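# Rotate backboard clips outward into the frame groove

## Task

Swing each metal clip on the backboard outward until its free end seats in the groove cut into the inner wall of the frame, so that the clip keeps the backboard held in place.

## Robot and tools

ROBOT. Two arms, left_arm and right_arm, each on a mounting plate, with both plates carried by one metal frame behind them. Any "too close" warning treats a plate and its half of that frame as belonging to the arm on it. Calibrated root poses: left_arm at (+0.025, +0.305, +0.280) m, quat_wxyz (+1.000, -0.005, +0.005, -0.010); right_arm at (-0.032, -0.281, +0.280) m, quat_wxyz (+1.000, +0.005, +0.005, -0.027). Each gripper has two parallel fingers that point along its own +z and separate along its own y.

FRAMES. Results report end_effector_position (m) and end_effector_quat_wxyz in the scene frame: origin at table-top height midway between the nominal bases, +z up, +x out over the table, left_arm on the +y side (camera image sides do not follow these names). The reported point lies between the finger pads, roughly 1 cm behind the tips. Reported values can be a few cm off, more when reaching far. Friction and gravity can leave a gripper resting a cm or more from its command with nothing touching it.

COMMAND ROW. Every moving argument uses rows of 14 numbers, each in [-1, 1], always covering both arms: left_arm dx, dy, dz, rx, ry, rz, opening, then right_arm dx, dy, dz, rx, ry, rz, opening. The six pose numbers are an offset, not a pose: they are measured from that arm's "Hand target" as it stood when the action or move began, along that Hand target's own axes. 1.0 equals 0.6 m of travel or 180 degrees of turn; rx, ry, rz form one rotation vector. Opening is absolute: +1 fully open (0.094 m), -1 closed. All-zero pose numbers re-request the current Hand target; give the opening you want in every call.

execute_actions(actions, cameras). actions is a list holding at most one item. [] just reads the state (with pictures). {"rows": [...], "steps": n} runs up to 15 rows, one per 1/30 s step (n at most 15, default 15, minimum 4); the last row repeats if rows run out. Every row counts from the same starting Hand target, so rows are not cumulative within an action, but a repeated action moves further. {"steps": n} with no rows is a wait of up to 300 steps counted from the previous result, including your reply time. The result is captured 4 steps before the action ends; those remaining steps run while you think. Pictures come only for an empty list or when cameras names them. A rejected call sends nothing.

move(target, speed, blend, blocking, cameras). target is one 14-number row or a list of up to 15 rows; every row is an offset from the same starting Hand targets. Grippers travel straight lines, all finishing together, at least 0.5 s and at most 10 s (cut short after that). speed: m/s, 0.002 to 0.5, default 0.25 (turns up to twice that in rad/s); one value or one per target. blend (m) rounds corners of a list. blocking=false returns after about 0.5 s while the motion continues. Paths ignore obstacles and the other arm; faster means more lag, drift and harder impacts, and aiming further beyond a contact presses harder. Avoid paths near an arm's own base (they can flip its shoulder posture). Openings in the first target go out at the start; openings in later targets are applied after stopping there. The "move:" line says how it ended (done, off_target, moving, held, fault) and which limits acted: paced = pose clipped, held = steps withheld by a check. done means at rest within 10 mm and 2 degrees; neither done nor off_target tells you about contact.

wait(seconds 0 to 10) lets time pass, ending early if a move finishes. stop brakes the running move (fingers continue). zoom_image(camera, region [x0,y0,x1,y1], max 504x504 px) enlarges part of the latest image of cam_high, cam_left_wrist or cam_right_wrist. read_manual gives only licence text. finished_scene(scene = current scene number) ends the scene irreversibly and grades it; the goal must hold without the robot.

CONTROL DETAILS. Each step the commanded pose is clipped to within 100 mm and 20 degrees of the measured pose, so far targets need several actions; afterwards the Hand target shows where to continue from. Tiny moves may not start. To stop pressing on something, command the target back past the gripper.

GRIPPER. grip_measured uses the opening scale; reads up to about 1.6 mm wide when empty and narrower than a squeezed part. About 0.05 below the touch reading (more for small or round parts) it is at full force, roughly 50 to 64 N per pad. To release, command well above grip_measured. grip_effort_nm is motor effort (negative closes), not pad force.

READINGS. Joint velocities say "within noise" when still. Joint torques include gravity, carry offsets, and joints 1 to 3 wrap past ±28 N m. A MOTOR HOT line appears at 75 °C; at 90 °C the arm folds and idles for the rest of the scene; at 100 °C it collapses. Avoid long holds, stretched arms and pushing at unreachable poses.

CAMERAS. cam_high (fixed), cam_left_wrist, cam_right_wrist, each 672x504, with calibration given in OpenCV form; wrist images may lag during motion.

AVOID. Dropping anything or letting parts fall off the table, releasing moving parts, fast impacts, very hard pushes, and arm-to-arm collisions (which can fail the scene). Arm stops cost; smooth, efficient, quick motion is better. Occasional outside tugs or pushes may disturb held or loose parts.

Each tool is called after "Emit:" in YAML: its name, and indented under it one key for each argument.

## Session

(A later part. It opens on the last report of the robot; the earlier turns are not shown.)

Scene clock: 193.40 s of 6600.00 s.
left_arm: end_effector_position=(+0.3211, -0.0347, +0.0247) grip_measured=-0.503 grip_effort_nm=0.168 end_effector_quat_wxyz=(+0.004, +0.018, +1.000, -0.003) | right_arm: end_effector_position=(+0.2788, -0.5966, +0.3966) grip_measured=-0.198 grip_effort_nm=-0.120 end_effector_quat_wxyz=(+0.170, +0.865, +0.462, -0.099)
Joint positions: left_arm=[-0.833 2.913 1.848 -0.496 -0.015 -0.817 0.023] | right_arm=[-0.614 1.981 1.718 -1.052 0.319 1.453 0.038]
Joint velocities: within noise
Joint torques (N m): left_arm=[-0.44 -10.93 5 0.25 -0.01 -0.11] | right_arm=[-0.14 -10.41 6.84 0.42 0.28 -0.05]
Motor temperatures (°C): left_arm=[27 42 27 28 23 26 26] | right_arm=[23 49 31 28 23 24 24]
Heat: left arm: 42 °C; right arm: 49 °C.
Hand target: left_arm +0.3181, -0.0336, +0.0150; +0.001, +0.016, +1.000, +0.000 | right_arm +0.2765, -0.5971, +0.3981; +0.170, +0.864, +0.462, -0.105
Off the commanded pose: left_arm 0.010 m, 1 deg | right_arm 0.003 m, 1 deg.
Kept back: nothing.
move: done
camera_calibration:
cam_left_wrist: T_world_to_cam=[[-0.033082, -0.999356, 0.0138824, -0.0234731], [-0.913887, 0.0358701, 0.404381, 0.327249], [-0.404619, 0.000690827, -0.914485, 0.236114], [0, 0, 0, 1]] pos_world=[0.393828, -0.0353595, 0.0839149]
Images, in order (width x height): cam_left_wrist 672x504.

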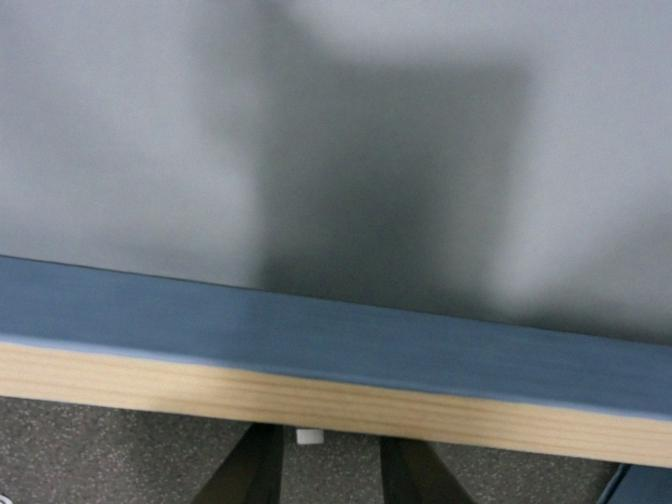

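Emit:
move:
  target:
    - [0.002,0.006,-0.015,0,0,0,-0.5,0,0,0,0,0,0,-0.2]
    - [0.002,0.006,0.0,0,0,0,-0.5,0,0,0,0,0,0,-0.2]
  speed: 0.12
  cameras: ["cam_left_wrist"]

Scene clock: 194.37 s of 6600.00 s.
left_arm: end_effector_position=(+0.3206, -0.0342, +0.0242) grip_measured=-0.503 grip_effort_nm=0.164 end_effector_quat_wxyz=(+0.004, +0.018, +1.000, -0.003) | right_arm: end_effector_position=(+0.2788, -0.5966, +0.3966) grip_measured=-0.198 grip_effort_nm=-0.120 end_effector_quat_wxyz=(+0.170, +0.865, +0.462, -0.099)
Joint positions: left_arm=[-0.833 2.913 1.845 -0.493 -0.015 -0.817 0.023] | right_arm=[-0.614 1.981 1.718 -1.052 0.319 1.453 0.038]
Joint velocities: within noise
Joint torques (N m): left_arm=[-0.17 -11.79 3.36 0.36 -0.01 -0.08] | right_arm=[0.08 -10.44 7.02 0.46 0.3 -0.04]
Motor temperatures (°C): left_arm=[27 43 27 28 23 26 26] | right_arm=[23 49 31 28 23 24 24]
Heat: left arm: 43 °C; right arm: 49 °C.
Hand target: left_arm +0.3170, -0.0300, +0.0150; +0.001, +0.016, +1.000, +0.000 | right_arm +0.2765, -0.5971, +0.3981; +0.170, +0.864, +0.462, -0.105
Off the commanded pose: left_arm 0.011 m, 1 deg | right_arm 0.003 m, 1 deg.
Kept back: nothing.
move: off_target (left_arm)
camera_calibration:
cam_left_wrist: T_world_to_cam=[[-0.0330838, -0.99936, 0.0136035, -0.0229805], [-0.913785, 0.0357586, 0.404621, 0.326999], [-0.404848, 0.00095573, -0.914383, 0.235537], [0, 0, 0, 1]] pos_world=[0.393403, -0.0348839, 0.0833736]
Images, in order (width x height): cam_left_wrist 672x504.

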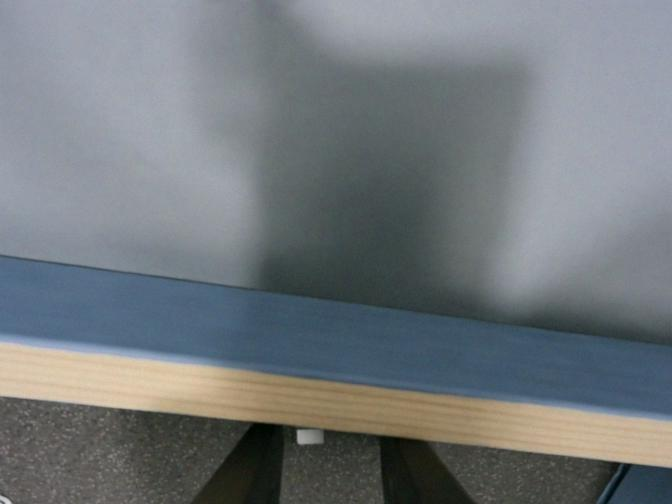

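Emit:
move:
  target:
    - [0,0,0.0,0,0,0,-0.7,0,0,0,0,0,0,-0.2]
    - [0,0,0.0,0,0,0,-0.88,0,0,0,0,0,0,-0.2]
    - [-0.0023,0.0087,0,0,0,0.1667,-0.88,0,0,0,0,0,0,-0.2]
    - [-0.0087,0.0152,0,0,0,0.3333,-0.88,0,0,0,0,0,0,-0.2]
  speed: 0.2
  cameras: ["cam_left_wrist"]

Scene clock: 200.43 s of 6600.00 s.
left_arm: end_effector_position=(+0.3236, -0.0246, +0.0239) grip_measured=-0.875 grip_effort_nm=-0.266 end_effector_quat_wxyz=(-0.003, +0.511, +0.860, +0.005) | right_arm: end_effector_position=(+0.2788, -0.5966, +0.3966) grip_measured=-0.198 grip_effort_nm=-0.115 end_effector_quat_wxyz=(+0.170, +0.865, +0.462, -0.099)
Joint positions: left_arm=[-0.817 2.913 1.844 -0.512 -0.022 0.235 0.006] | right_arm=[-0.614 1.981 1.718 -1.052 0.319 1.453 0.038]
Joint velocities: within noise
Joint torques (N m): left_arm=[0.29 -12.51 1.99 0.6 0.07 0.09] | right_arm=[0.09 -10.56 6.93 0.42 0.26 0.01]
Motor temperatures (°C): left_arm=[27 43 27 28 23 26 26] | right_arm=[23 49 31 28 23 24 24]
Heat: left arm: 43 °C; right arm: 49 °C.
Hand target: left_arm +0.3223, -0.0211, +0.0150; +0.001, +0.514, +0.858, +0.000 | right_arm +0.2765, -0.5971, +0.3981; +0.170, +0.864, +0.462, -0.105
Off the commanded pose: left_arm 0.010 m, 1 deg | right_arm 0.003 m, 1 deg.
Kept back: nothing.
move: done
camera_calibration:
cam_left_wrist: T_world_to_cam=[[-0.87653, -0.481345, 0.00129698, 0.272618], [-0.435789, 0.794711, 0.422518, 0.19303], [-0.204408, 0.369784, -0.906354, 0.180478], [0, 0, 0, 1]] pos_world=[0.35997, -0.0889175, 0.0816643]
Images, in order (width x height): cam_left_wrist 672x504.

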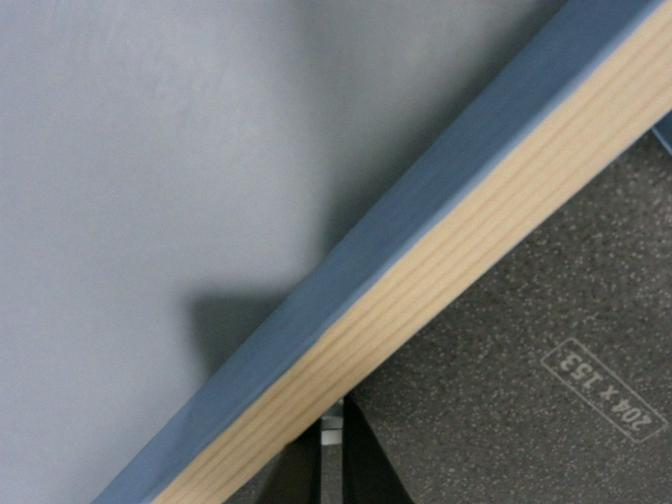

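Emit:
move:
  target:
    - [-0.0023,0.0087,0,0,0,0.1667,-0.88,0,0,0,0,0,0,-0.2]
    - [-0.0075,0.0143,0,0,0,0.3056,-0.88,0,0,0,0,0,0,-0.2]
  speed: 0.2
  cameras: ["cam_left_wrist"]

Scene clock: 203.70 s of 6600.00 s.
left_arm: end_effector_position=(+0.3324, -0.0254, +0.0249) grip_measured=-0.875 grip_effort_nm=-0.252 end_effector_quat_wxyz=(+0.005, +0.847, +0.532, +0.004) | right_arm: end_effector_position=(+0.2788, -0.5966, +0.3966) grip_measured=-0.198 grip_effort_nm=-0.110 end_effector_quat_wxyz=(+0.170, +0.865, +0.462, -0.099)
Joint positions: left_arm=[-0.802 2.913 1.85 -0.496 -0.019 1.197 0.006] | right_arm=[-0.614 1.981 1.718 -1.052 0.319 1.453 0.038]
Joint velocities: within noise
Joint torques (N m): left_arm=[0.46 -11.07 4.79 0.26 0.03 0.19] | right_arm=[-0.08 -10.48 6.83 0.45 0.3 -0.01]
Motor temperatures (°C): left_arm=[27 44 27 28 23 26 26] | right_arm=[23 49 31 28 23 24 24]
Heat: left arm: 44 °C; right arm: 49 °C.
Hand target: left_arm +0.3321, -0.0210, +0.0150; +0.000, +0.852, +0.524, +0.001 | right_arm +0.2765, -0.5971, +0.3981; +0.170, +0.864, +0.462, -0.105
Off the commanded pose: left_arm 0.011 m, 1 deg | right_arm 0.003 m, 1 deg.
Kept back: nothing.
move: off_target (left_arm)
camera_calibration:
cam_left_wrist: T_world_to_cam=[[-0.902565, 0.43051, -0.00611227, 0.311986], [0.389841, 0.823163, 0.412828, -0.0763931], [0.182758, 0.370221, -0.910789, 0.0548571], [0, 0, 0, 1]] pos_world=[0.301343, -0.0917383, 0.0834073]
Images, in order (width x height): cam_left_wrist 672x504.

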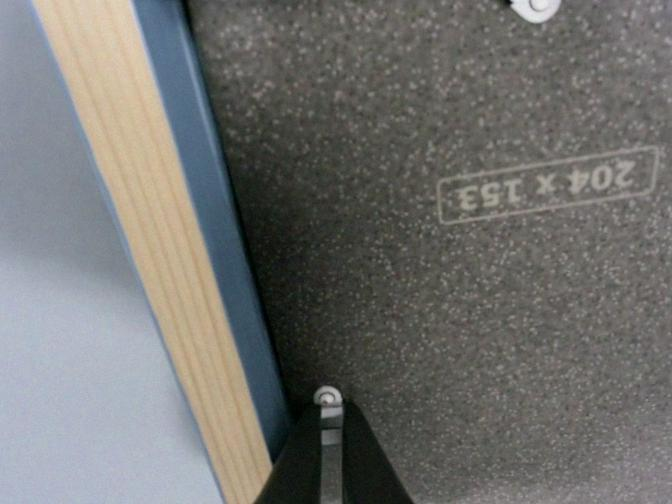

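Emit:
move:
  target:
    - [0,0,0,0,0,0,-0.6,0,0,0,0,0,0,-0.2]
    - [0.02,0,-0.08,0,0,-0.094,-0.4,0,0,0,0,0,0,-0.2]
  speed: 0.15
  cameras: ["cam_left_wrist"]

Scene clock: 206.73 s of 6600.00 s.
left_arm: end_effector_position=(+0.3341, -0.0099, +0.0510) grip_measured=-0.403 grip_effort_nm=0.168 end_effector_quat_wxyz=(-0.003, +0.770, +0.638, +0.001) | right_arm: end_effector_position=(+0.2788, -0.5966, +0.3966) grip_measured=-0.198 grip_effort_nm=-0.115 end_effector_quat_wxyz=(+0.170, +0.865, +0.462, -0.099)
Joint positions: left_arm=[-0.775 2.815 1.76 -0.522 -0.016 0.962 0.028] | right_arm=[-0.614 1.981 1.718 -1.052 0.319 1.453 0.038]
Joint velocities: within noise
Joint torques (N m): left_arm=[0.18 -16.35 2.95 0.08 0.01 -0.11] | right_arm=[-0.13 -10.65 6.97 0.47 0.3 0.01]
Motor temperatures (°C): left_arm=[27 44 27 28 23 26 26] | right_arm=[23 49 31 28 23 24 24]
Heat: left arm: 44 °C; right arm: 49 °C.
Hand target: left_arm +0.3376, -0.0104, +0.0632; +0.001, +0.766, +0.643, +0.001 | right_arm +0.2765, -0.5971, +0.3981; +0.170, +0.864, +0.462, -0.105
Off the commanded pose: left_arm 0.013 m, 1 deg | right_arm 0.003 m, 1 deg.
Kept back: nothing.
move: off_target (left_arm); target 2's new opening was sent with left_arm's hand 0.013 m and 1 deg from that target
camera_calibration:
cam_left_wrist: T_world_to_cam=[[-0.983134, 0.182572, 0.0107009, 0.330584], [0.170353, 0.892909, 0.416765, -0.0267052], [0.0665348, 0.411559, -0.908951, 0.111804], [0, 0, 0, 1]] pos_world=[0.322119, -0.0825239, 0.109216]
Images, in order (width x height): cam_left_wrist 672x504.

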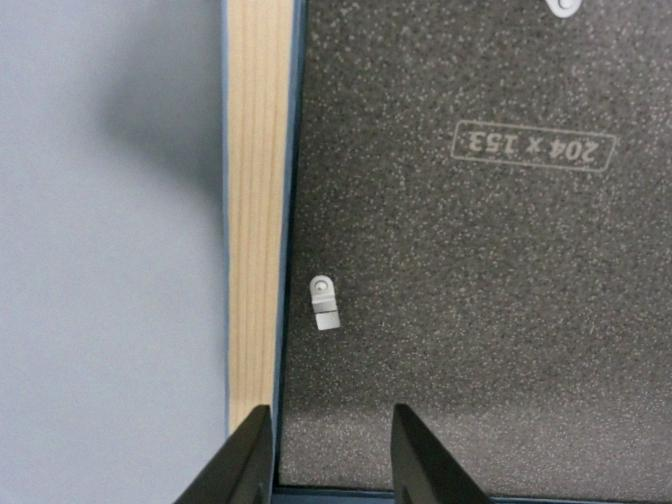

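Emit:
move:
  target:
    - [-0.0125,0.024,0.02,0,0,0,0,0,0,0,0,0,0,-0.2]
    - [-0.0125,0.024,0.04,0,0,0,0,0,0,0,0,0,0,-0.2]
  speed: 0.12
  cameras: ["cam_left_wrist"]

Scene clock: 207.93 s of 6600.00 s.
left_arm: end_effector_position=(+0.3473, -0.0199, +0.0407) grip_measured=-0.003 grip_effort_nm=0.168 end_effector_quat_wxyz=(+0.001, +0.768, +0.641, +0.001) | right_arm: end_effector_position=(+0.2788, -0.5966, +0.3966) grip_measured=-0.198 grip_effort_nm=-0.110 end_effector_quat_wxyz=(+0.170, +0.865, +0.462, -0.099)
Joint positions: left_arm=[-0.769 2.89 1.883 -0.562 -0.016 0.962 0.047] | right_arm=[-0.614 1.981 1.718 -1.052 0.319 1.453 0.038]
Joint velocities: within noise
Joint torques (N m): left_arm=[0.16 -12.55 5.65 0.11 0.01 -0.07] | right_arm=[-0.05 -10.54 6.87 0.43 0.3 -0.01]
Motor temperatures (°C): left_arm=[27 44 27 28 23 26 26] | right_arm=[23 49 31 28 23 24 24]
Heat: left arm: 44 °C; right arm: 49 °C.
Hand target: left_arm +0.3504, -0.0202, +0.0392; +0.001, +0.766, +0.643, +0.001 | right_arm +0.2765, -0.5971, +0.3981; +0.170, +0.864, +0.462, -0.105
Off the commanded pose: left_arm 0.004 m, 0 deg | right_arm 0.003 m, 1 deg.
Kept back: nothing.
move: done
camera_calibration:
cam_left_wrist: T_world_to_cam=[[-0.984293, 0.176498, 0.00389653, 0.346056], [0.16237, 0.896398, 0.412439, -0.0127903], [0.0693018, 0.406593, -0.910977, 0.104711], [0, 0, 0, 1]] pos_world=[0.335441, -0.0921878, 0.0993158]
Images, in order (width x height): cam_left_wrist 672x504.

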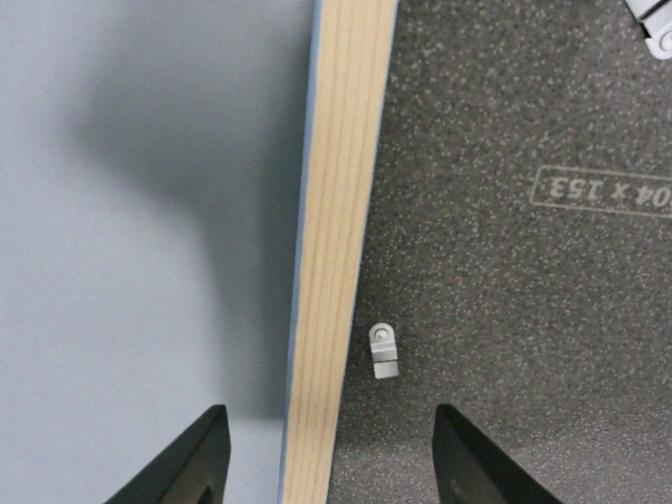

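Emit:
move:
  target:
    - [0,0,0.042,0,0,0,0,0,0,0,0,0,0,-0.2]
  speed: 0.1
  cameras: ["cam_left_wrist"]

Scene clock: 208.90 s of 6600.00 s.
left_arm: end_effector_position=(+0.3502, -0.0226, +0.0247) grip_measured=-0.003 grip_effort_nm=0.159 end_effector_quat_wxyz=(+0.003, +0.768, +0.641, +0.001) | right_arm: end_effector_position=(+0.2788, -0.5966, +0.3966) grip_measured=-0.198 grip_effort_nm=-0.115 end_effector_quat_wxyz=(+0.170, +0.865, +0.462, -0.099)
Joint positions: left_arm=[-0.769 2.951 1.942 -0.557 -0.016 0.962 0.047] | right_arm=[-0.614 1.981 1.718 -1.052 0.319 1.453 0.038]
Joint velocities: within noise
Joint torques (N m): left_arm=[0.14 -11.03 5.35 0.3 0.01 -0.06] | right_arm=[-0.02 -10.54 6.99 0.41 0.3 -0.04]
Motor temperatures (°C): left_arm=[27 44 27 28 23 26 26] | right_arm=[23 49 31 28 23 24 24]
Heat: left arm: 44 °C; right arm: 49 °C.
Hand target: left_arm +0.3504, -0.0203, +0.0140; +0.001, +0.766, +0.643, +0.000 | right_arm +0.2765, -0.5971, +0.3981; +0.170, +0.864, +0.462, -0.105
Off the commanded pose: left_arm 0.011 m, 0 deg | right_arm 0.003 m, 1 deg.
Kept back: nothing.
move: off_target (left_arm)
camera_calibration:
cam_left_wrist: T_world_to_cam=[[-0.984441, 0.175712, 0.00140782, 0.349534], [0.160766, 0.897417, 0.410849, -0.00356942], [0.0709275, 0.404683, -0.911702, 0.0903891], [0, 0, 0, 1]] pos_world=[0.338258, -0.0947928, 0.0833823]
Images, in order (width x height): cam_left_wrist 672x504.

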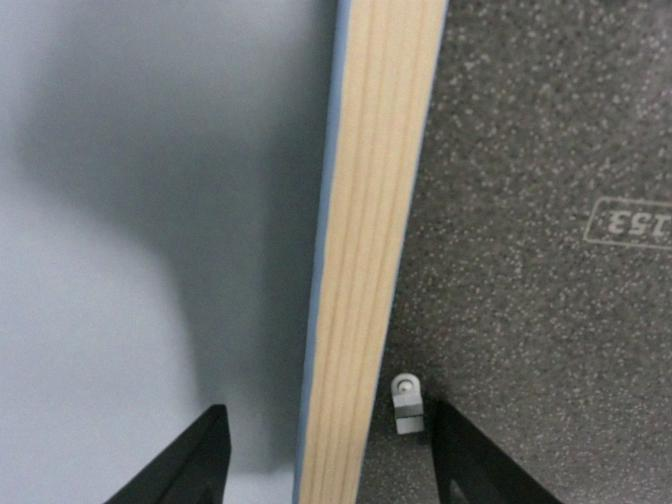

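Emit:
move:
  target:
    - [0,0,0.003,0,0,0,-0.3,0,0,0,0,0,0,-0.2]
    - [0,0,0.003,0,0,0,-0.45,0,0,0,0,0,0,-0.2]
    - [0,0,0.003,0,0,0,-0.55,0,0,0,0,0,0,-0.2]
    - [0,0,0.003,0,0,0,-0.65,0,0,0,0,0,0,-0.2]
  speed: 0.1
  cameras: ["cam_left_wrist"]

Emit:
move:
  target:
    - [0,0,0,0,0,0,-0.45,0,0,0,0,0,0,-0.2]
    - [0,0,-0.09,0,0,0,-0.45,0,0,0,0,0,0,-0.2]
  speed: 0.15
  cameras: ["cam_left_wrist"]

Scene clock: 213.43 s of 6600.00 s.
left_arm: end_effector_position=(+0.3508, -0.0228, +0.0246) grip_measured=-0.647 grip_effort_nm=-0.134 end_effector_quat_wxyz=(+0.002, +0.767, +0.641, +0.000) | right_arm: end_effector_position=(+0.2788, -0.5966, +0.3966) grip_measured=-0.198 grip_effort_nm=-0.115 end_effector_quat_wxyz=(+0.170, +0.865, +0.462, -0.099)
Joint positions: left_arm=[-0.767 2.954 1.949 -0.562 -0.013 0.962 0.017] | right_arm=[-0.614 1.981 1.718 -1.052 0.319 1.453 0.038]
Joint velocities: within noise
Joint torques (N m): left_arm=[0.05 -10.82 5.11 0.35 -0.02 -0.07] | right_arm=[-0.1 -10.62 6.98 0.42 0.29 0]
Motor temperatures (°C): left_arm=[27 43 27 28 23 26 26] | right_arm=[23 49 31 28 23 24 24]
Heat: left arm: 43 °C; right arm: 49 °C.
Hand target: left_arm +0.3504, -0.0202, +0.0121; +0.000, +0.766, +0.643, +0.000 | right_arm +0.2765, -0.5971, +0.3981; +0.170, +0.864, +0.462, -0.105
Off the commanded pose: left_arm 0.013 m, 0 deg | right_arm 0.003 m, 1 deg.
Kept back: nothing.
move: off_target (left_arm); target 2's new opening was sent with left_arm's hand 0.012 m and 0 deg from that target; target 3's new opening was sent with left_arm's hand 0.013 m and 1 deg from that target; target 4's new opening was sent with left_arm's hand 0.013 m and 0 deg from that target
camera_calibration:
cam_left_wrist: T_world_to_cam=[[-0.984629, 0.174616, 0.00389498, 0.350133], [0.160878, 0.89803, 0.409464, -0.00340336], [0.0680013, 0.403797, -0.912318, 0.0914385], [0, 0, 0, 1]] pos_world=[0.33908, -0.0950051, 0.0834508]
Images, in order (width x height): cam_left_wrist 672x504.

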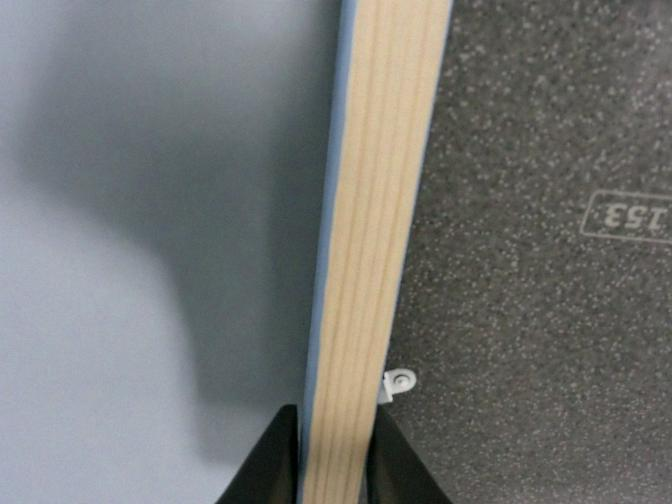

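Scene clock: 215.17 s of 6600.00 s.
left_arm: end_effector_position=(+0.3501, -0.0202, +0.0565) grip_measured=-0.453 grip_effort_nm=0.154 end_effector_quat_wxyz=(+0.001, +0.767, +0.641, +0.002) | right_arm: end_effector_position=(+0.2788, -0.5966, +0.3966) grip_measured=-0.198 grip_effort_nm=-0.115 end_effector_quat_wxyz=(+0.170, +0.865, +0.462, -0.099)
Joint positions: left_arm=[-0.767 2.85 1.873 -0.593 -0.018 0.962 0.026] | right_arm=[-0.614 1.981 1.718 -1.052 0.319 1.453 0.038]
Joint velocities: within noise
Joint torques (N m): left_arm=[-0.12 -16.13 3.21 0.07 0.02 -0.08] | right_arm=[-0.1 -10.41 6.91 0.42 0.3 -0.04]
Motor temperatures (°C): left_arm=[27 44 27 28 23 26 26] | right_arm=[23 49 31 28 23 24 24]
Heat: left arm: 44 °C; right arm: 49 °C.
Hand target: left_arm +0.3503, -0.0202, +0.0661; +0.000, +0.766, +0.643, +0.001 | right_arm +0.2765, -0.5971, +0.3981; +0.170, +0.864, +0.462, -0.105
Off the commanded pose: left_arm 0.010 m, 0 deg | right_arm 0.003 m, 1 deg.
Kept back: nothing.
move: done
camera_calibration:
cam_left_wrist: T_world_to_cam=[[-0.984695, 0.174246, 0.00367566, 0.348895], [0.160112, 0.896087, 0.413995, -0.0187376], [0.0688433, 0.408248, -0.910272, 0.119206], [0, 0, 0, 1]] pos_world=[0.338349, -0.0926686, 0.114984]
Images, in order (width x height): cam_left_wrist 672x504.

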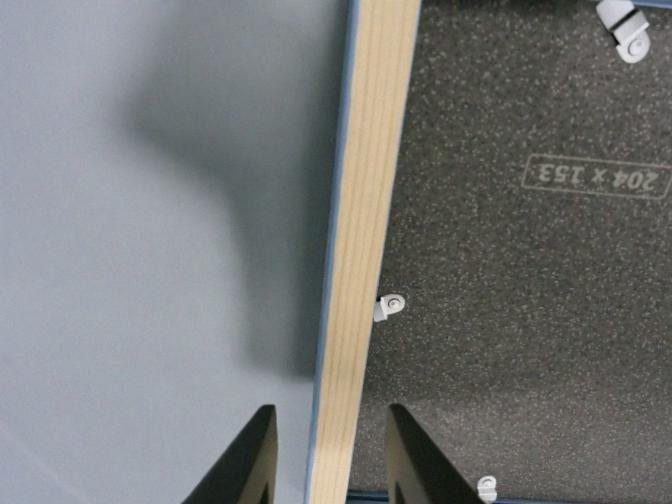

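Emit:
move:
  target:
    - [-0.1198,-0.108,0,0,0,0,-0.5,0,0,0,0,0,0,-0.2]
    - [-0.1198,-0.108,0.03,0,0,0,-0.5,0,0,0,0,0,0,-0.2]
  speed: 0.15
  cameras: ["cam_left_wrist"]

Scene clock: 216.93 s of 6600.00 s.
left_arm: end_effector_position=(+0.2703, -0.0750, +0.0526) grip_measured=-0.497 grip_effort_nm=-0.120 end_effector_quat_wxyz=(-0.007, +0.770, +0.638, +0.003) | right_arm: end_effector_position=(+0.2788, -0.5966, +0.3966) grip_measured=-0.198 grip_effort_nm=-0.115 end_effector_quat_wxyz=(+0.170, +0.865, +0.462, -0.099)
Joint positions: left_arm=[-0.979 2.854 1.856 -0.59 -0.018 0.758 0.024] | right_arm=[-0.614 1.981 1.718 -1.052 0.319 1.453 0.038]
Joint velocities: within noise
Joint torques (N m): left_arm=[-0.01 -11.86 5.74 0.29 0.02 -0.11] | right_arm=[0.01 -10.43 6.93 0.42 0.27 -0.03]
Motor temperatures (°C): left_arm=[27 44 27 28 23 26 26] | right_arm=[23 49 31 28 23 24 24]
Heat: left arm: 44 °C; right arm: 49 °C.
Hand target: left_arm +0.2743, -0.0798, +0.0480; +0.001, +0.766, +0.643, +0.001 | right_arm +0.2765, -0.5971, +0.3981; +0.170, +0.864, +0.462, -0.105
Off the commanded pose: left_arm 0.008 m, 1 deg | right_arm 0.003 m, 1 deg.
Kept back: nothing.
move: done
camera_calibration:
cam_left_wrist: T_world_to_cam=[[-0.983224, 0.181875, 0.0138428, 0.279582], [0.17047, 0.88926, 0.424448, 0.0409268], [0.0648867, 0.419687, -0.905346, 0.14512], [0, 0, 0, 1]] pos_world=[0.258499, -0.148148, 0.110142]
Images, in order (width x height): cam_left_wrist 672x504.

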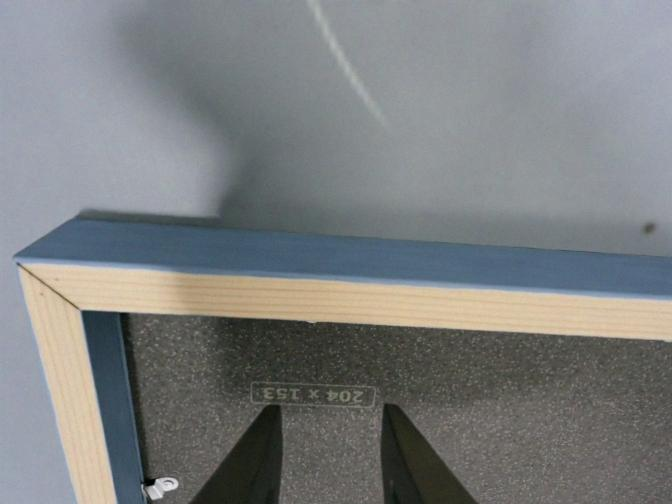

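Emit:
move:
  target:
    - [0.08,-0.117,-0.27,0,0,0,-0.3,0,0,0,0,0,0,-0.2]
  speed: 0.25
  cameras: ["cam_left_wrist"]

Scene clock: 219.13 s of 6600.00 s.
left_arm: end_effector_position=(+0.2171, -0.0235, +0.2055) grip_measured=-0.303 grip_effort_nm=0.168 end_effector_quat_wxyz=(+0.004, +0.767, +0.641, +0.002) | right_arm: end_effector_position=(+0.2788, -0.5966, +0.3966) grip_measured=-0.198 grip_effort_nm=-0.115 end_effector_quat_wxyz=(+0.170, +0.865, +0.462, -0.099)
Joint positions: left_arm=[-1.028 2.225 1.322 -0.664 -0.018 0.7 0.033] | right_arm=[-0.614 1.981 1.718 -1.052 0.319 1.453 0.038]
Joint velocities: within noise
Joint torques (N m): left_arm=[-0.36 -12.33 3.49 0.1 0.03 -0.11] | right_arm=[0.03 -10.56 6.98 0.42 0.29 -0.03]
Motor temperatures (°C): left_arm=[27 44 27 28 23 26 26] | right_arm=[23 49 31 28 23 24 24]
Heat: left arm: 44 °C; right arm: 49 °C.
Hand target: left_arm +0.2130, -0.0205, +0.2100; +0.001, +0.766, +0.643, +0.001 | right_arm +0.2765, -0.5971, +0.3981; +0.170, +0.864, +0.462, -0.105
Off the commanded pose: left_arm 0.007 m, 1 deg | right_arm 0.003 m, 1 deg.
Kept back: nothing.
move: done
camera_calibration:
cam_left_wrist: T_world_to_cam=[[-0.98471, 0.174195, -0.00147445, 0.219081], [0.158341, 0.898551, 0.40931, -0.0548383], [0.0726246, 0.402818, -0.912394, 0.264786], [0, 0, 0, 1]] pos_world=[0.205185, -0.0955486, 0.264358]
Images, in order (width x height): cam_left_wrist 672x504.

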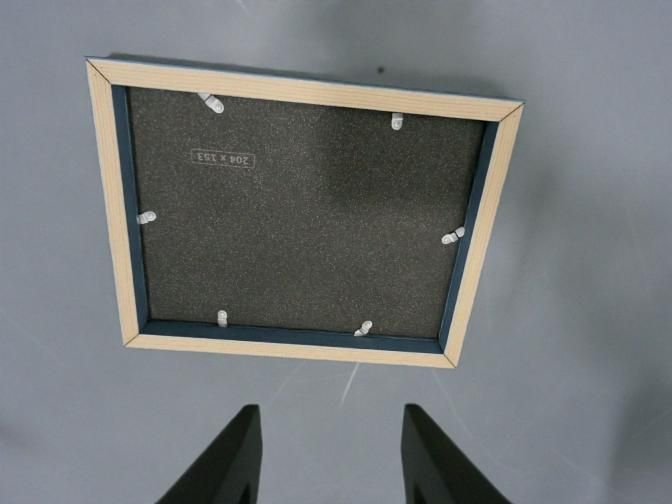

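Emit:
execute_actions:
  actions: []
  cameras: ["cam_left_wrist","cam_high"]

Emit:
zoom_image:
  camera: "cam_left_wrist"
  region: [80, 40, 520, 400]

Scene clock: 220.03 s of 6600.00 s.
left_arm: end_effector_position=(+0.2170, -0.0233, +0.2055) grip_measured=-0.303 grip_effort_nm=0.164 end_effector_quat_wxyz=(+0.004, +0.767, +0.642, +0.002) | right_arm: end_effector_position=(+0.2788, -0.5966, +0.3966) grip_measured=-0.198 grip_effort_nm=-0.115 end_effector_quat_wxyz=(+0.170, +0.865, +0.462, -0.099)
Joint positions: left_arm=[-1.028 2.225 1.322 -0.665 -0.018 0.7 0.033] | right_arm=[-0.614 1.981 1.718 -1.052 0.319 1.453 0.038]
Joint velocities: within noise
Joint torques (N m): left_arm=[-0.49 -12.34 3.52 0.1 0.03 -0.12] | right_arm=[0.01 -10.67 6.98 0.47 0.27 0.01]
Motor temperatures (°C): left_arm=[27 44 27 28 23 26 26] | right_arm=[23 49 31 28 23 24 24]
Heat: left arm: 44 °C; right arm: 49 °C.
Hand target: left_arm +0.2130, -0.0205, +0.2100; +0.001, +0.766, +0.643, +0.001 | right_arm +0.2765, -0.5971, +0.3981; +0.170, +0.864, +0.462, -0.105
Off the commanded pose: left_arm 0.007 m, 0 deg | right_arm 0.003 m, 1 deg.
Steps of this call (1-27: nothing new was sent). Readings (end_effector_position of left_arm | right_arm):
1: (+0.2171, -0.0235, +0.2055) | (+0.2788, -0.5966, +0.3966)
2: (+0.2171, -0.0235, +0.2055) | (+0.2788, -0.5966, +0.3966)
4: (+0.2171, -0.0234, +0.2055) | (+0.2788, -0.5966, +0.3966)
8: (+0.2171, -0.0234, +0.2055) | (+0.2788, -0.5966, +0.3966)
27: the state above
camera_calibration:
cam_left_wrist: T_world_to_cam=[[-0.984775, 0.17383, -0.000983625, 0.218864], [0.158163, 0.89834, 0.409841, -0.0550461], [0.0721263, 0.403446, -0.912156, 0.2648], [0, 0, 0, 1]] pos_world=[0.205139, -0.0954274, 0.264314]
Images, in order (width x height): cam_high 672x504, cam_left_wrist 672x504.

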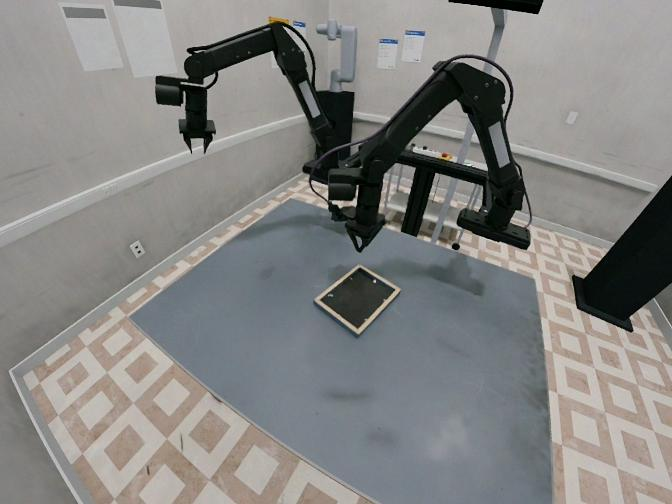

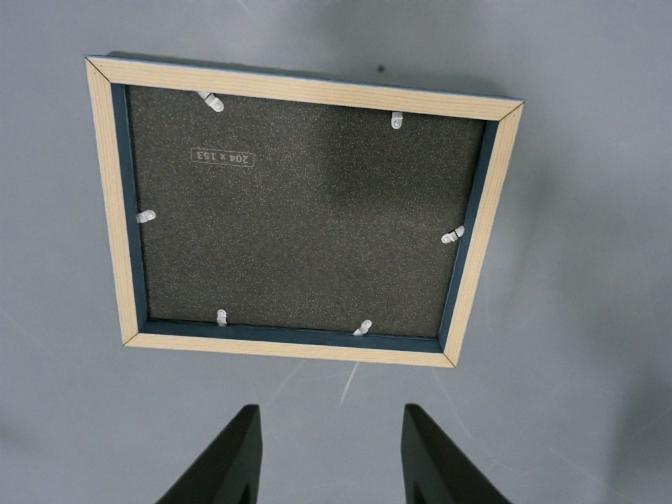

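Scaled by 1.145 from the camera's 672x504 image, which has a finer 960x720 frame.

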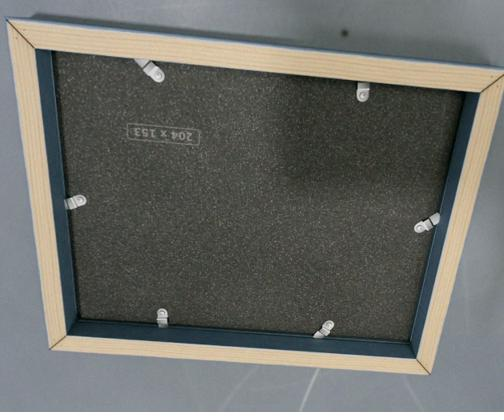

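Emit:
move:
  target: [0.0312,-0.1345,0.2,0,0,0,-0.1,0,0,0,0,0,0,-0.2]
  speed: 0.15
  cameras: ["cam_left_wrist"]

Scene clock: 222.00 s of 6600.00 s.
left_arm: end_effector_position=(+0.1388, +0.0110, +0.0932) grip_measured=-0.103 grip_effort_nm=0.168 end_effector_quat_wxyz=(+0.001, +0.768, +0.641, +0.003) | right_arm: end_effector_position=(+0.2788, -0.5966, +0.3966) grip_measured=-0.198 grip_effort_nm=-0.115 end_effector_quat_wxyz=(+0.170, +0.865, +0.462, -0.099)
Joint positions: left_arm=[-1.186 2.421 1.006 -0.162 -0.018 0.545 0.042] | right_arm=[-0.614 1.981 1.718 -1.052 0.319 1.453 0.038]
Joint velocities: within noise
Joint torques (N m): left_arm=[-0.34 -8.79 1.92 0.33 0.04 -0.12] | right_arm=[0.05 -10.5 6.93 0.44 0.3 0]
Motor temperatures (°C): left_arm=[27 43 27 28 23 26 26] | right_arm=[23 49 31 28 23 24 24]
Heat: left arm: 43 °C; right arm: 49 °C.
Hand target: left_arm +0.1368, +0.0120, +0.0897; +0.000, +0.766, +0.643, +0.001 | right_arm +0.2765, -0.5971, +0.3981; +0.170, +0.864, +0.462, -0.105
Off the commanded pose: left_arm 0.004 m, 0 deg | right_arm 0.003 m, 1 deg.
Kept back: nothing.
move: done
camera_calibration:
cam_left_wrist: T_world_to_cam=[[-0.984354, 0.176182, 0.00250672, 0.135341], [0.161346, 0.895562, 0.414651, -0.0282887], [0.0708092, 0.408568, -0.909977, 0.154027], [0, 0, 0, 1]] pos_world=[0.126881, -0.0614409, 0.151552]
Images, in order (width x height): cam_left_wrist 672x504.

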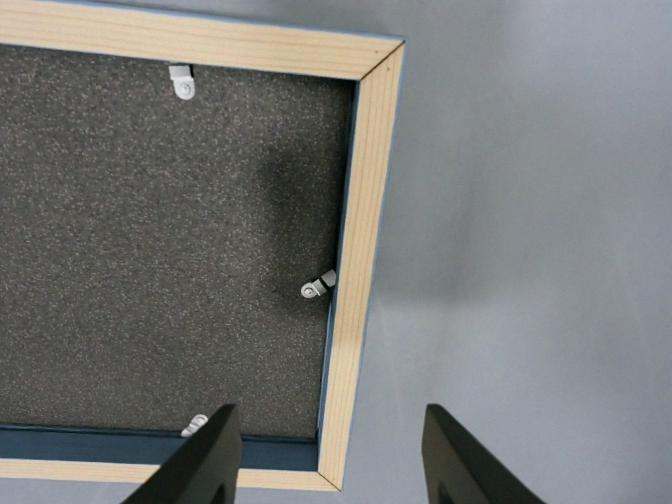

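Emit:
move:
  target: [-0.0087,-0.0052,0.0717,0,0,0,0,0,0,0,0,0,0,-0.2]
  speed: 0.1
  cameras: ["cam_left_wrist"]

Scene clock: 223.37 s of 6600.00 s.
left_arm: end_effector_position=(+0.1339, +0.0125, +0.0501) grip_measured=-0.003 grip_effort_nm=0.168 end_effector_quat_wxyz=(-0.004, +0.767, +0.642, +0.005) | right_arm: end_effector_position=(+0.2788, -0.5966, +0.3966) grip_measured=-0.198 grip_effort_nm=-0.110 end_effector_quat_wxyz=(+0.170, +0.865, +0.462, -0.099)
Joint positions: left_arm=[-1.197 2.581 1.058 -0.065 -0.018 0.53 0.047] | right_arm=[-0.614 1.981 1.718 -1.052 0.319 1.453 0.038]
Joint velocities: within noise
Joint torques (N m): left_arm=[-0.59 -8.72 2.63 0.31 0.04 -0.12] | right_arm=[-0.02 -10.58 6.97 0.44 0.29 0]
Motor temperatures (°C): left_arm=[27 43 27 28 23 26 26] | right_arm=[23 49 31 28 23 24 24]
Heat: left arm: 43 °C; right arm: 49 °C.
Hand target: left_arm +0.1331, +0.0073, +0.0467; +0.000, +0.766, +0.643, +0.001 | right_arm +0.2765, -0.5971, +0.3981; +0.170, +0.864, +0.462, -0.105
Off the commanded pose: left_arm 0.006 m, 1 deg | right_arm 0.003 m, 1 deg.
Kept back: nothing.
move: done
camera_calibration:
cam_left_wrist: T_world_to_cam=[[-0.984975, 0.172509, 0.00808782, 0.130178], [0.159655, 0.891729, 0.423474, -0.0111415], [0.0658408, 0.418402, -0.905872, 0.114979], [0, 0, 0, 1]] pos_world=[0.122431, -0.0606292, 0.107822]
Images, in order (width x height): cam_left_wrist 672x504.

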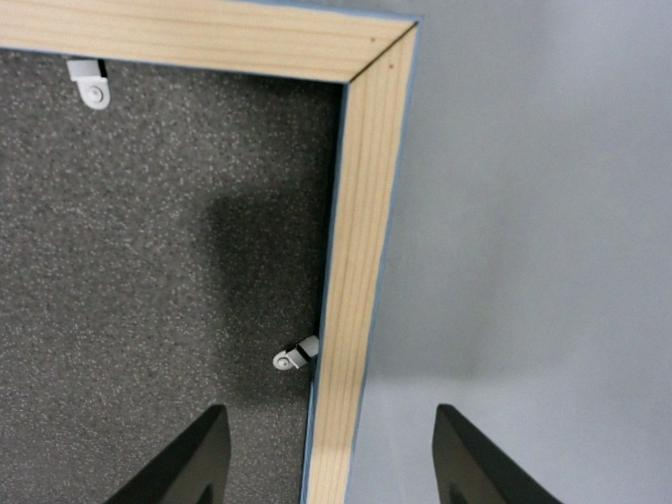

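Emit:
move:
  target: [-0.0083,0.0014,0.0217,0,0,0,0,0,0,0,0,0,0,-0.2]
  speed: 0.06
  cameras: ["cam_left_wrist"]

Scene clock: 224.43 s of 6600.00 s.
left_arm: end_effector_position=(+0.1341, +0.0073, +0.0378) grip_measured=-0.003 grip_effort_nm=0.164 end_effector_quat_wxyz=(-0.004, +0.767, +0.642, +0.004) | right_arm: end_effector_position=(+0.2788, -0.5966, +0.3966) grip_measured=-0.198 grip_effort_nm=-0.115 end_effector_quat_wxyz=(+0.170, +0.865, +0.462, -0.099)
Joint positions: left_arm=[-1.202 2.633 1.101 -0.055 -0.018 0.525 0.047] | right_arm=[-0.614 1.981 1.718 -1.052 0.319 1.453 0.038]
Joint velocities: within noise
Joint torques (N m): left_arm=[-0.62 -8.76 2.73 0.3 0.04 -0.14] | right_arm=[0.1 -10.5 6.87 0.41 0.27 -0.04]
Motor temperatures (°C): left_arm=[27 43 27 28 23 26 26] | right_arm=[23 49 31 28 23 24 24]
Heat: left arm: 43 °C; right arm: 49 °C.
Hand target: left_arm +0.1330, +0.0023, +0.0338; +0.000, +0.766, +0.643, +0.001 | right_arm +0.2765, -0.5971, +0.3981; +0.170, +0.864, +0.462, -0.105
Off the commanded pose: left_arm 0.007 m, 1 deg | right_arm 0.003 m, 1 deg.
Kept back: nothing.
move: done
camera_calibration:
cam_left_wrist: T_world_to_cam=[[-0.984977, 0.172507, 0.00778748, 0.131396], [0.159552, 0.891902, 0.423147, -0.00127707], [0.0660503, 0.418033, -0.906027, 0.1059], [0, 0, 0, 1]] pos_world=[0.122631, -0.0657975, 0.0954656]
Images, in order (width x height): cam_left_wrist 672x504.

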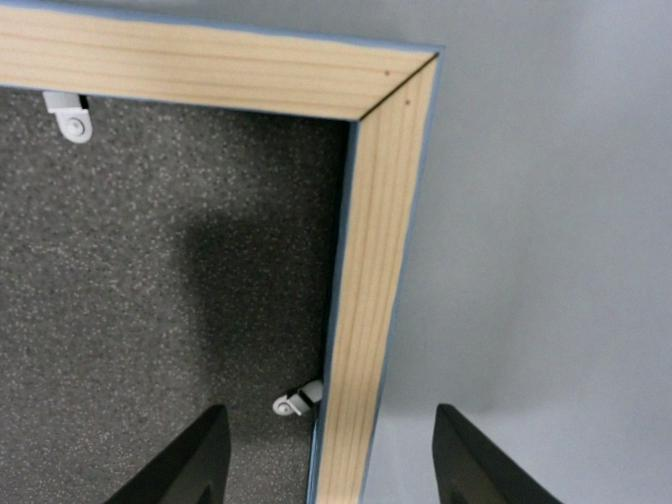

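Emit:
move:
  target: [0.003,-0.004,0.0355,0,0,0,0,0,0,0,0,0,0,-0.2]
  speed: 0.06
  cameras: ["cam_left_wrist"]

Scene clock: 225.50 s of 6600.00 s.
left_arm: end_effector_position=(+0.1327, +0.0089, +0.0218) grip_measured=-0.003 grip_effort_nm=0.164 end_effector_quat_wxyz=(-0.005, +0.766, +0.643, +0.006) | right_arm: end_effector_position=(+0.2788, -0.5966, +0.3966) grip_measured=-0.198 grip_effort_nm=-0.110 end_effector_quat_wxyz=(+0.170, +0.865, +0.462, -0.099)
Joint positions: left_arm=[-1.205 2.692 1.125 -0.024 -0.02 0.52 0.047] | right_arm=[-0.614 1.981 1.718 -1.052 0.319 1.453 0.038]
Joint velocities: within noise
Joint torques (N m): left_arm=[-0.65 -7.3 2.77 0.46 0.07 -0.08] | right_arm=[0.01 -10.37 7.06 0.42 0.26 -0.02]
Motor temperatures (°C): left_arm=[27 42 27 28 23 26 26] | right_arm=[23 49 31 28 23 24 24]
Heat: left arm: 42 °C; right arm: 49 °C.
Hand target: left_arm +0.1309, +0.0045, +0.0124; +0.000, +0.766, +0.643, +0.001 | right_arm +0.2765, -0.5971, +0.3981; +0.170, +0.864, +0.462, -0.105
Off the commanded pose: left_arm 0.010 m, 1 deg | right_arm 0.003 m, 1 deg.
Kept back: nothing.
move: done
camera_calibration:
cam_left_wrist: T_world_to_cam=[[-0.985433, 0.169914, 0.00720011, 0.129994], [0.156711, 0.890782, 0.426556, 0.00461279], [0.0660643, 0.42147, -0.904433, 0.0907621], [0, 0, 0, 1]] pos_world=[0.121381, -0.0644504, 0.0791846]
Images, in order (width x height): cam_left_wrist 672x504.

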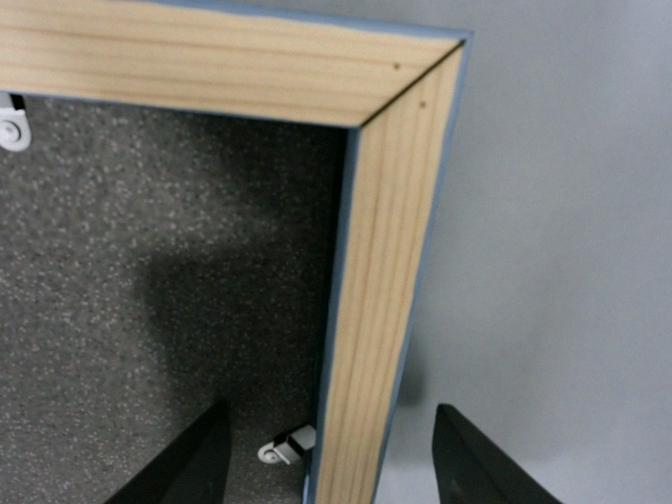

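Emit:
move:
  target:
    - [-0.008,0,-0.035,0,0,0,0,0,0,0,0,0,0,-0.2]
    - [-0.006,0.0,0,0,0,0,0,0,0,0,0,0,0,-0.2]
  speed: 0.06
  cameras: ["cam_left_wrist"]

Scene clock: 226.87 s of 6600.00 s.
left_arm: end_effector_position=(+0.1327, +0.0029, +0.0217) grip_measured=-0.003 grip_effort_nm=0.164 end_effector_quat_wxyz=(+0.000, +0.767, +0.642, +0.006) | right_arm: end_effector_position=(+0.2788, -0.5966, +0.3966) grip_measured=-0.198 grip_effort_nm=-0.115 end_effector_quat_wxyz=(+0.170, +0.865, +0.462, -0.099)
Joint positions: left_arm=[-1.213 2.695 1.14 -0.027 -0.023 0.514 0.047] | right_arm=[-0.614 1.981 1.718 -1.052 0.319 1.453 0.038]
Joint velocities: within noise
Joint torques (N m): left_arm=[-0.39 -7.41 2.77 0.41 0.09 -0.1] | right_arm=[-0.17 -10.55 7.09 0.46 0.31 -0.01]
Motor temperatures (°C): left_arm=[27 42 27 28 23 26 26] | right_arm=[23 49 31 28 23 24 24]
Heat: left arm: 42 °C; right arm: 49 °C.
Hand target: left_arm +0.1305, +0.0008, +0.0124; +0.001, +0.766, +0.643, +0.001 | right_arm +0.2765, -0.5971, +0.3981; +0.170, +0.864, +0.462, -0.105
Off the commanded pose: left_arm 0.010 m, 1 deg | right_arm 0.003 m, 1 deg.
Kept back: nothing.
move: done
camera_calibration:
cam_left_wrist: T_world_to_cam=[[-0.985076, 0.172118, 0.0000646713, 0.131107], [0.156154, 0.893551, 0.420931, 0.0101002], [0.0723922, 0.414659, -0.907093, 0.0924848], [0, 0, 0, 1]] pos_world=[0.120878, -0.0699406, 0.0796324]
Images, in order (width x height): cam_left_wrist 672x504.

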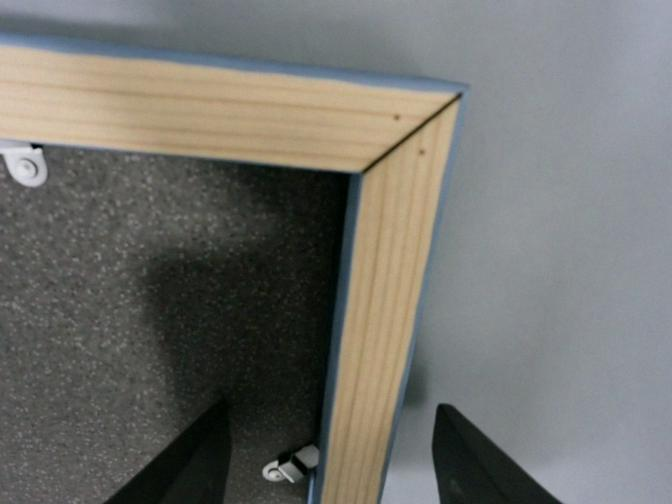

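Emit:
move:
  target:
    - [0.005,0,-0.035,0,0,0,0,0,0,0,0,0,0,-0.2]
    - [0.0045,0.0,0,0,0,0,0,0,0,0,0,0,0,-0.2]
  speed: 0.06
  cameras: ["cam_left_wrist"]

Scene clock: 228.07 s of 6600.00 s.
left_arm: end_effector_position=(+0.1314, +0.0067, +0.0218) grip_measured=-0.003 grip_effort_nm=0.164 end_effector_quat_wxyz=(-0.003, +0.766, +0.642, +0.007) | right_arm: end_effector_position=(+0.2788, -0.5966, +0.3966) grip_measured=-0.198 grip_effort_nm=-0.115 end_effector_quat_wxyz=(+0.170, +0.865, +0.462, -0.099)
Joint positions: left_arm=[-1.213 2.693 1.128 -0.024 -0.023 0.514 0.047] | right_arm=[-0.614 1.981 1.718 -1.052 0.319 1.453 0.038]
Joint velocities: within noise
Joint torques (N m): left_arm=[-0.09 -7.35 2.8 0.45 0.09 -0.06] | right_arm=[0.06 -10.37 6.9 0.42 0.28 -0.05]
Motor temperatures (°C): left_arm=[27 42 27 28 23 26 26] | right_arm=[23 49 31 28 23 24 24]
Heat: left arm: 42 °C; right arm: 49 °C.
Hand target: left_arm +0.1309, +0.0035, +0.0125; +0.001, +0.766, +0.643, +0.001 | right_arm +0.2765, -0.5971, +0.3981; +0.170, +0.864, +0.462, -0.105
Off the commanded pose: left_arm 0.010 m, 1 deg | right_arm 0.003 m, 1 deg.
Kept back: nothing.
move: done
camera_calibration:
cam_left_wrist: T_world_to_cam=[[-0.985127, 0.171804, 0.00285715, 0.129117], [0.156677, 0.891316, 0.42545, 0.00678644], [0.0705472, 0.41957, -0.904978, 0.0912446], [0, 0, 0, 1]] pos_world=[0.119696, -0.0665151, 0.0793181]
Images, in order (width x height): cam_left_wrist 672x504.

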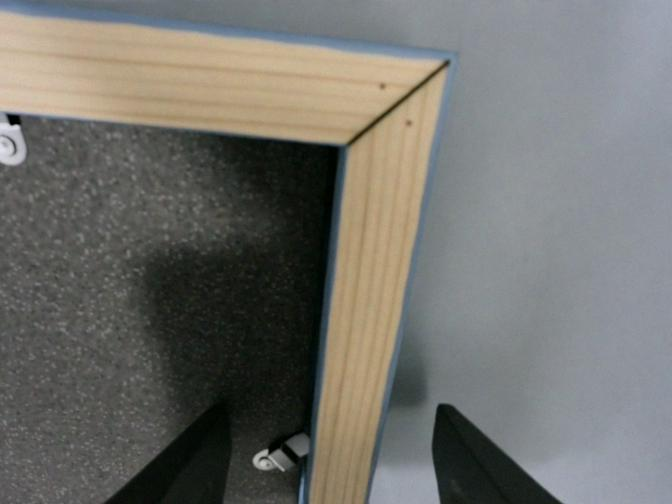

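Emit:
move:
  target:
    - [0,0,0,0,0,0,-0.3,0,0,0,0,0,0,-0.2]
    - [0,0,0,0,0,0,-0.45,0,0,0,0,0,0,-0.2]
    - [0,0,0,0,0,0,-0.55,0,0,0,0,0,0,-0.2]
    - [0,0,0,0,0,0,-0.6,0,0,0,0,0,0,-0.2]
    - [0,0,0,0,0,0,-0.65,0,0,0,0,0,0,-0.2]
  speed: 0.06
  cameras: ["cam_left_wrist"]

Emit:
move:
  target:
    - [0,0,0,0,0,0,-0.45,0,0,0,0,0,0,-0.2]
    - [0,0,-0.14,0,0,0,-0.3,0,0,0,0,0,0,-0.2]
  speed: 0.1
  cameras: ["cam_left_wrist"]

Emit:
zoom_image:
  camera: "cam_left_wrist"
  region: [100, 200, 450, 450]

Scene clock: 233.80 s of 6600.00 s.
left_arm: end_effector_position=(+0.1317, +0.0042, +0.0216) grip_measured=-0.646 grip_effort_nm=-0.178 end_effector_quat_wxyz=(-0.001, +0.766, +0.642, +0.005) | right_arm: end_effector_position=(+0.2788, -0.5966, +0.3966) grip_measured=-0.198 grip_effort_nm=-0.110 end_effector_quat_wxyz=(+0.170, +0.865, +0.462, -0.099)
Joint positions: left_arm=[-1.213 2.694 1.134 -0.022 -0.02 0.514 0.017] | right_arm=[-0.614 1.981 1.718 -1.052 0.319 1.453 0.038]
Joint velocities: within noise
Joint torques (N m): left_arm=[-0.09 -7.53 2.37 0.44 0.07 -0.06] | right_arm=[0.1 -10.58 7.1 0.42 0.3 -0.01]
Motor temperatures (°C): left_arm=[27 41 26 28 23 26 26] | right_arm=[23 49 31 28 23 24 24]
Heat: left arm: 41 °C; right arm: 49 °C.
Hand target: left_arm +0.1309, +0.0035, +0.0125; +0.001, +0.766, +0.643, +0.000 | right_arm +0.2765, -0.5971, +0.3981; +0.170, +0.864, +0.462, -0.105
Off the commanded pose: left_arm 0.009 m, 1 deg | right_arm 0.003 m, 1 deg.
Kept back: nothing.
move: done
camera_calibration:
cam_left_wrist: T_world_to_cam=[[-0.985139, 0.171732, 0.00291, 0.129853], [0.157065, 0.893887, 0.419876, 0.0091399], [0.0695051, 0.414093, -0.907577, 0.0922914], [0, 0, 0, 1]] pos_world=[0.120073, -0.0686873, 0.0795461]
Images, in order (width x height): cam_left_wrist 672x504.

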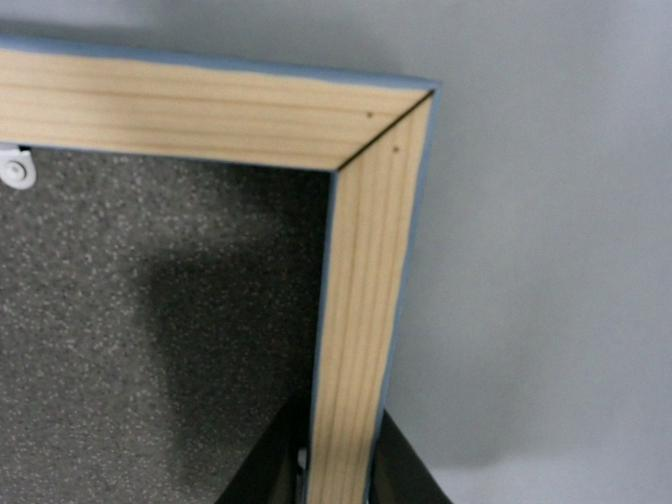

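Scene clock: 236.37 s of 6600.00 s.
left_arm: end_effector_position=(+0.1321, +0.0024, +0.0906) grip_measured=-0.303 grip_effort_nm=0.168 end_effector_quat_wxyz=(+0.001, +0.766, +0.643, +0.000) | right_arm: end_effector_position=(+0.2788, -0.5966, +0.3966) grip_measured=-0.198 grip_effort_nm=-0.110 end_effector_quat_wxyz=(+0.170, +0.865, +0.462, -0.099)
Joint positions: left_arm=[-1.212 2.439 1.034 -0.17 -0.013 0.514 0.033] | right_arm=[-0.614 1.981 1.718 -1.052 0.319 1.453 0.038]
Joint velocities: within noise
Joint torques (N m): left_arm=[-0.39 -11.95 1.48 0.11 -0.01 -0.09] | right_arm=[-0.09 -10.54 6.87 0.41 0.29 -0.01]
Motor temperatures (°C): left_arm=[27 41 26 28 23 26 26] | right_arm=[23 49 31 28 23 24 24]
Heat: left arm: 41 °C; right arm: 49 °C.
Hand target: left_arm +0.1307, +0.0037, +0.0964; +0.000, +0.766, +0.643, +0.001 | right_arm +0.2765, -0.5971, +0.3981; +0.170, +0.864, +0.462, -0.105
Off the commanded pose: left_arm 0.006 m, 0 deg | right_arm 0.003 m, 1 deg.
Kept back: nothing.
move: done
camera_calibration:
cam_left_wrist: T_world_to_cam=[[-0.985205, 0.171295, 0.00536403, 0.130102], [0.158327, 0.897749, 0.411071, -0.017692], [0.0655987, 0.405838, -0.911588, 0.156596], [0, 0, 0, 1]] pos_world=[0.120705, -0.0699554, 0.149326]
Images, in order (width x height): cam_left_wrist 672x504.

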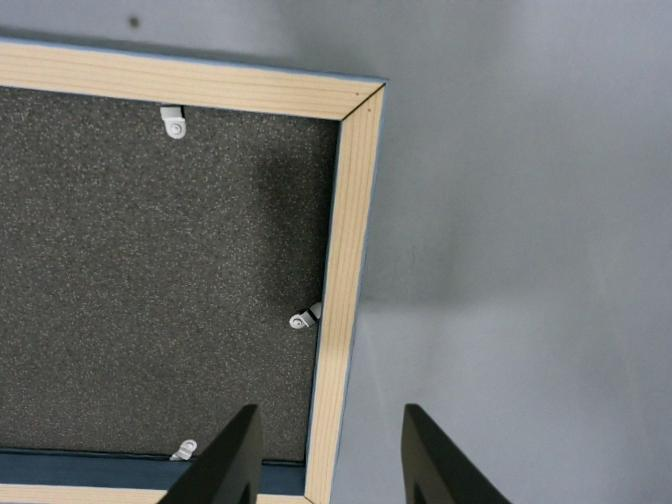

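Scaled by 1.440 from the camera's 672x504 image, which has a finer 960x720 frame.

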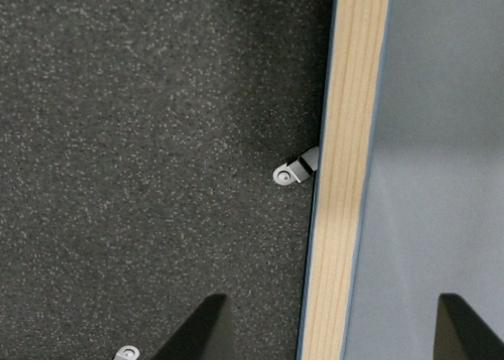

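Emit:
move:
  target:
    - [0.11,0.1105,0,0,0.072,0,-0.3,0,0,0,0,0,0,-0.2]
    - [0.13,0.1105,0.04,0,0.072,0,-0.3,0,0,0,0,0,0,-0.2]
  speed: 0.12
  cameras: ["cam_left_wrist"]

Scene clock: 239.83 s of 6600.00 s.
left_arm: end_effector_position=(+0.2074, +0.0680, +0.0757) grip_measured=-0.303 grip_effort_nm=0.164 end_effector_quat_wxyz=(-0.074, +0.759, +0.641, +0.085) | right_arm: end_effector_position=(+0.2788, -0.5966, +0.3966) grip_measured=-0.198 grip_effort_nm=-0.115 end_effector_quat_wxyz=(+0.170, +0.865, +0.462, -0.099)
Joint positions: left_arm=[-0.983 2.539 1.148 -0.355 -0.161 0.72 0.033] | right_arm=[-0.614 1.981 1.718 -1.052 0.319 1.453 0.038]
Joint velocities: within noise
Joint torques (N m): left_arm=[0.13 -9.32 2.09 0.07 -0.15 0.04] | right_arm=[-0.01 -10.56 7.08 0.46 0.28 -0.02]
Motor temperatures (°C): left_arm=[27 41 26 28 23 26 26] | right_arm=[23 49 31 28 23 24 24]
Heat: left arm: 41 °C; right arm: 49 °C.
Hand target: left_arm +0.2094, +0.0690, +0.0725; -0.072, +0.761, +0.639, +0.087 | right_arm +0.2765, -0.5971, +0.3981; +0.170, +0.864, +0.462, -0.105
Off the commanded pose: left_arm 0.004 m, 0 deg | right_arm 0.003 m, 1 deg.
Kept back: nothing.
move: done
camera_calibration:
cam_left_wrist: T_world_to_cam=[[-0.986811, 0.161521, 0.0107579, 0.193706], [0.134972, 0.784281, 0.605545, -0.0846238], [0.089371, 0.599011, -0.795738, 0.0845796], [0, 0, 0, 1]] pos_world=[0.195014, -0.0155827, 0.116463]
Images, in order (width x height): cam_left_wrist 672x504.

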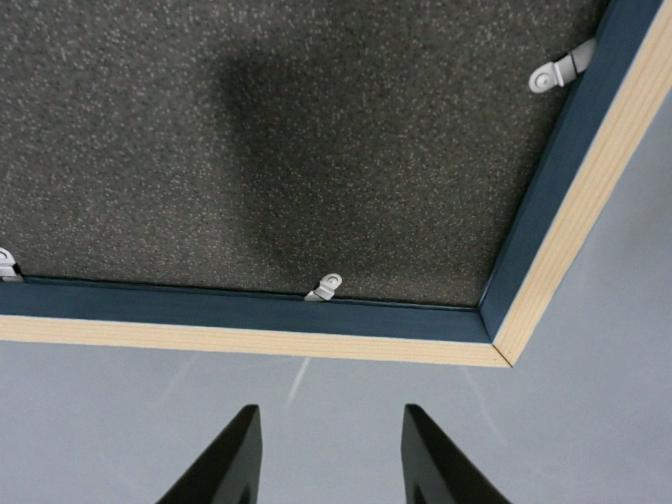

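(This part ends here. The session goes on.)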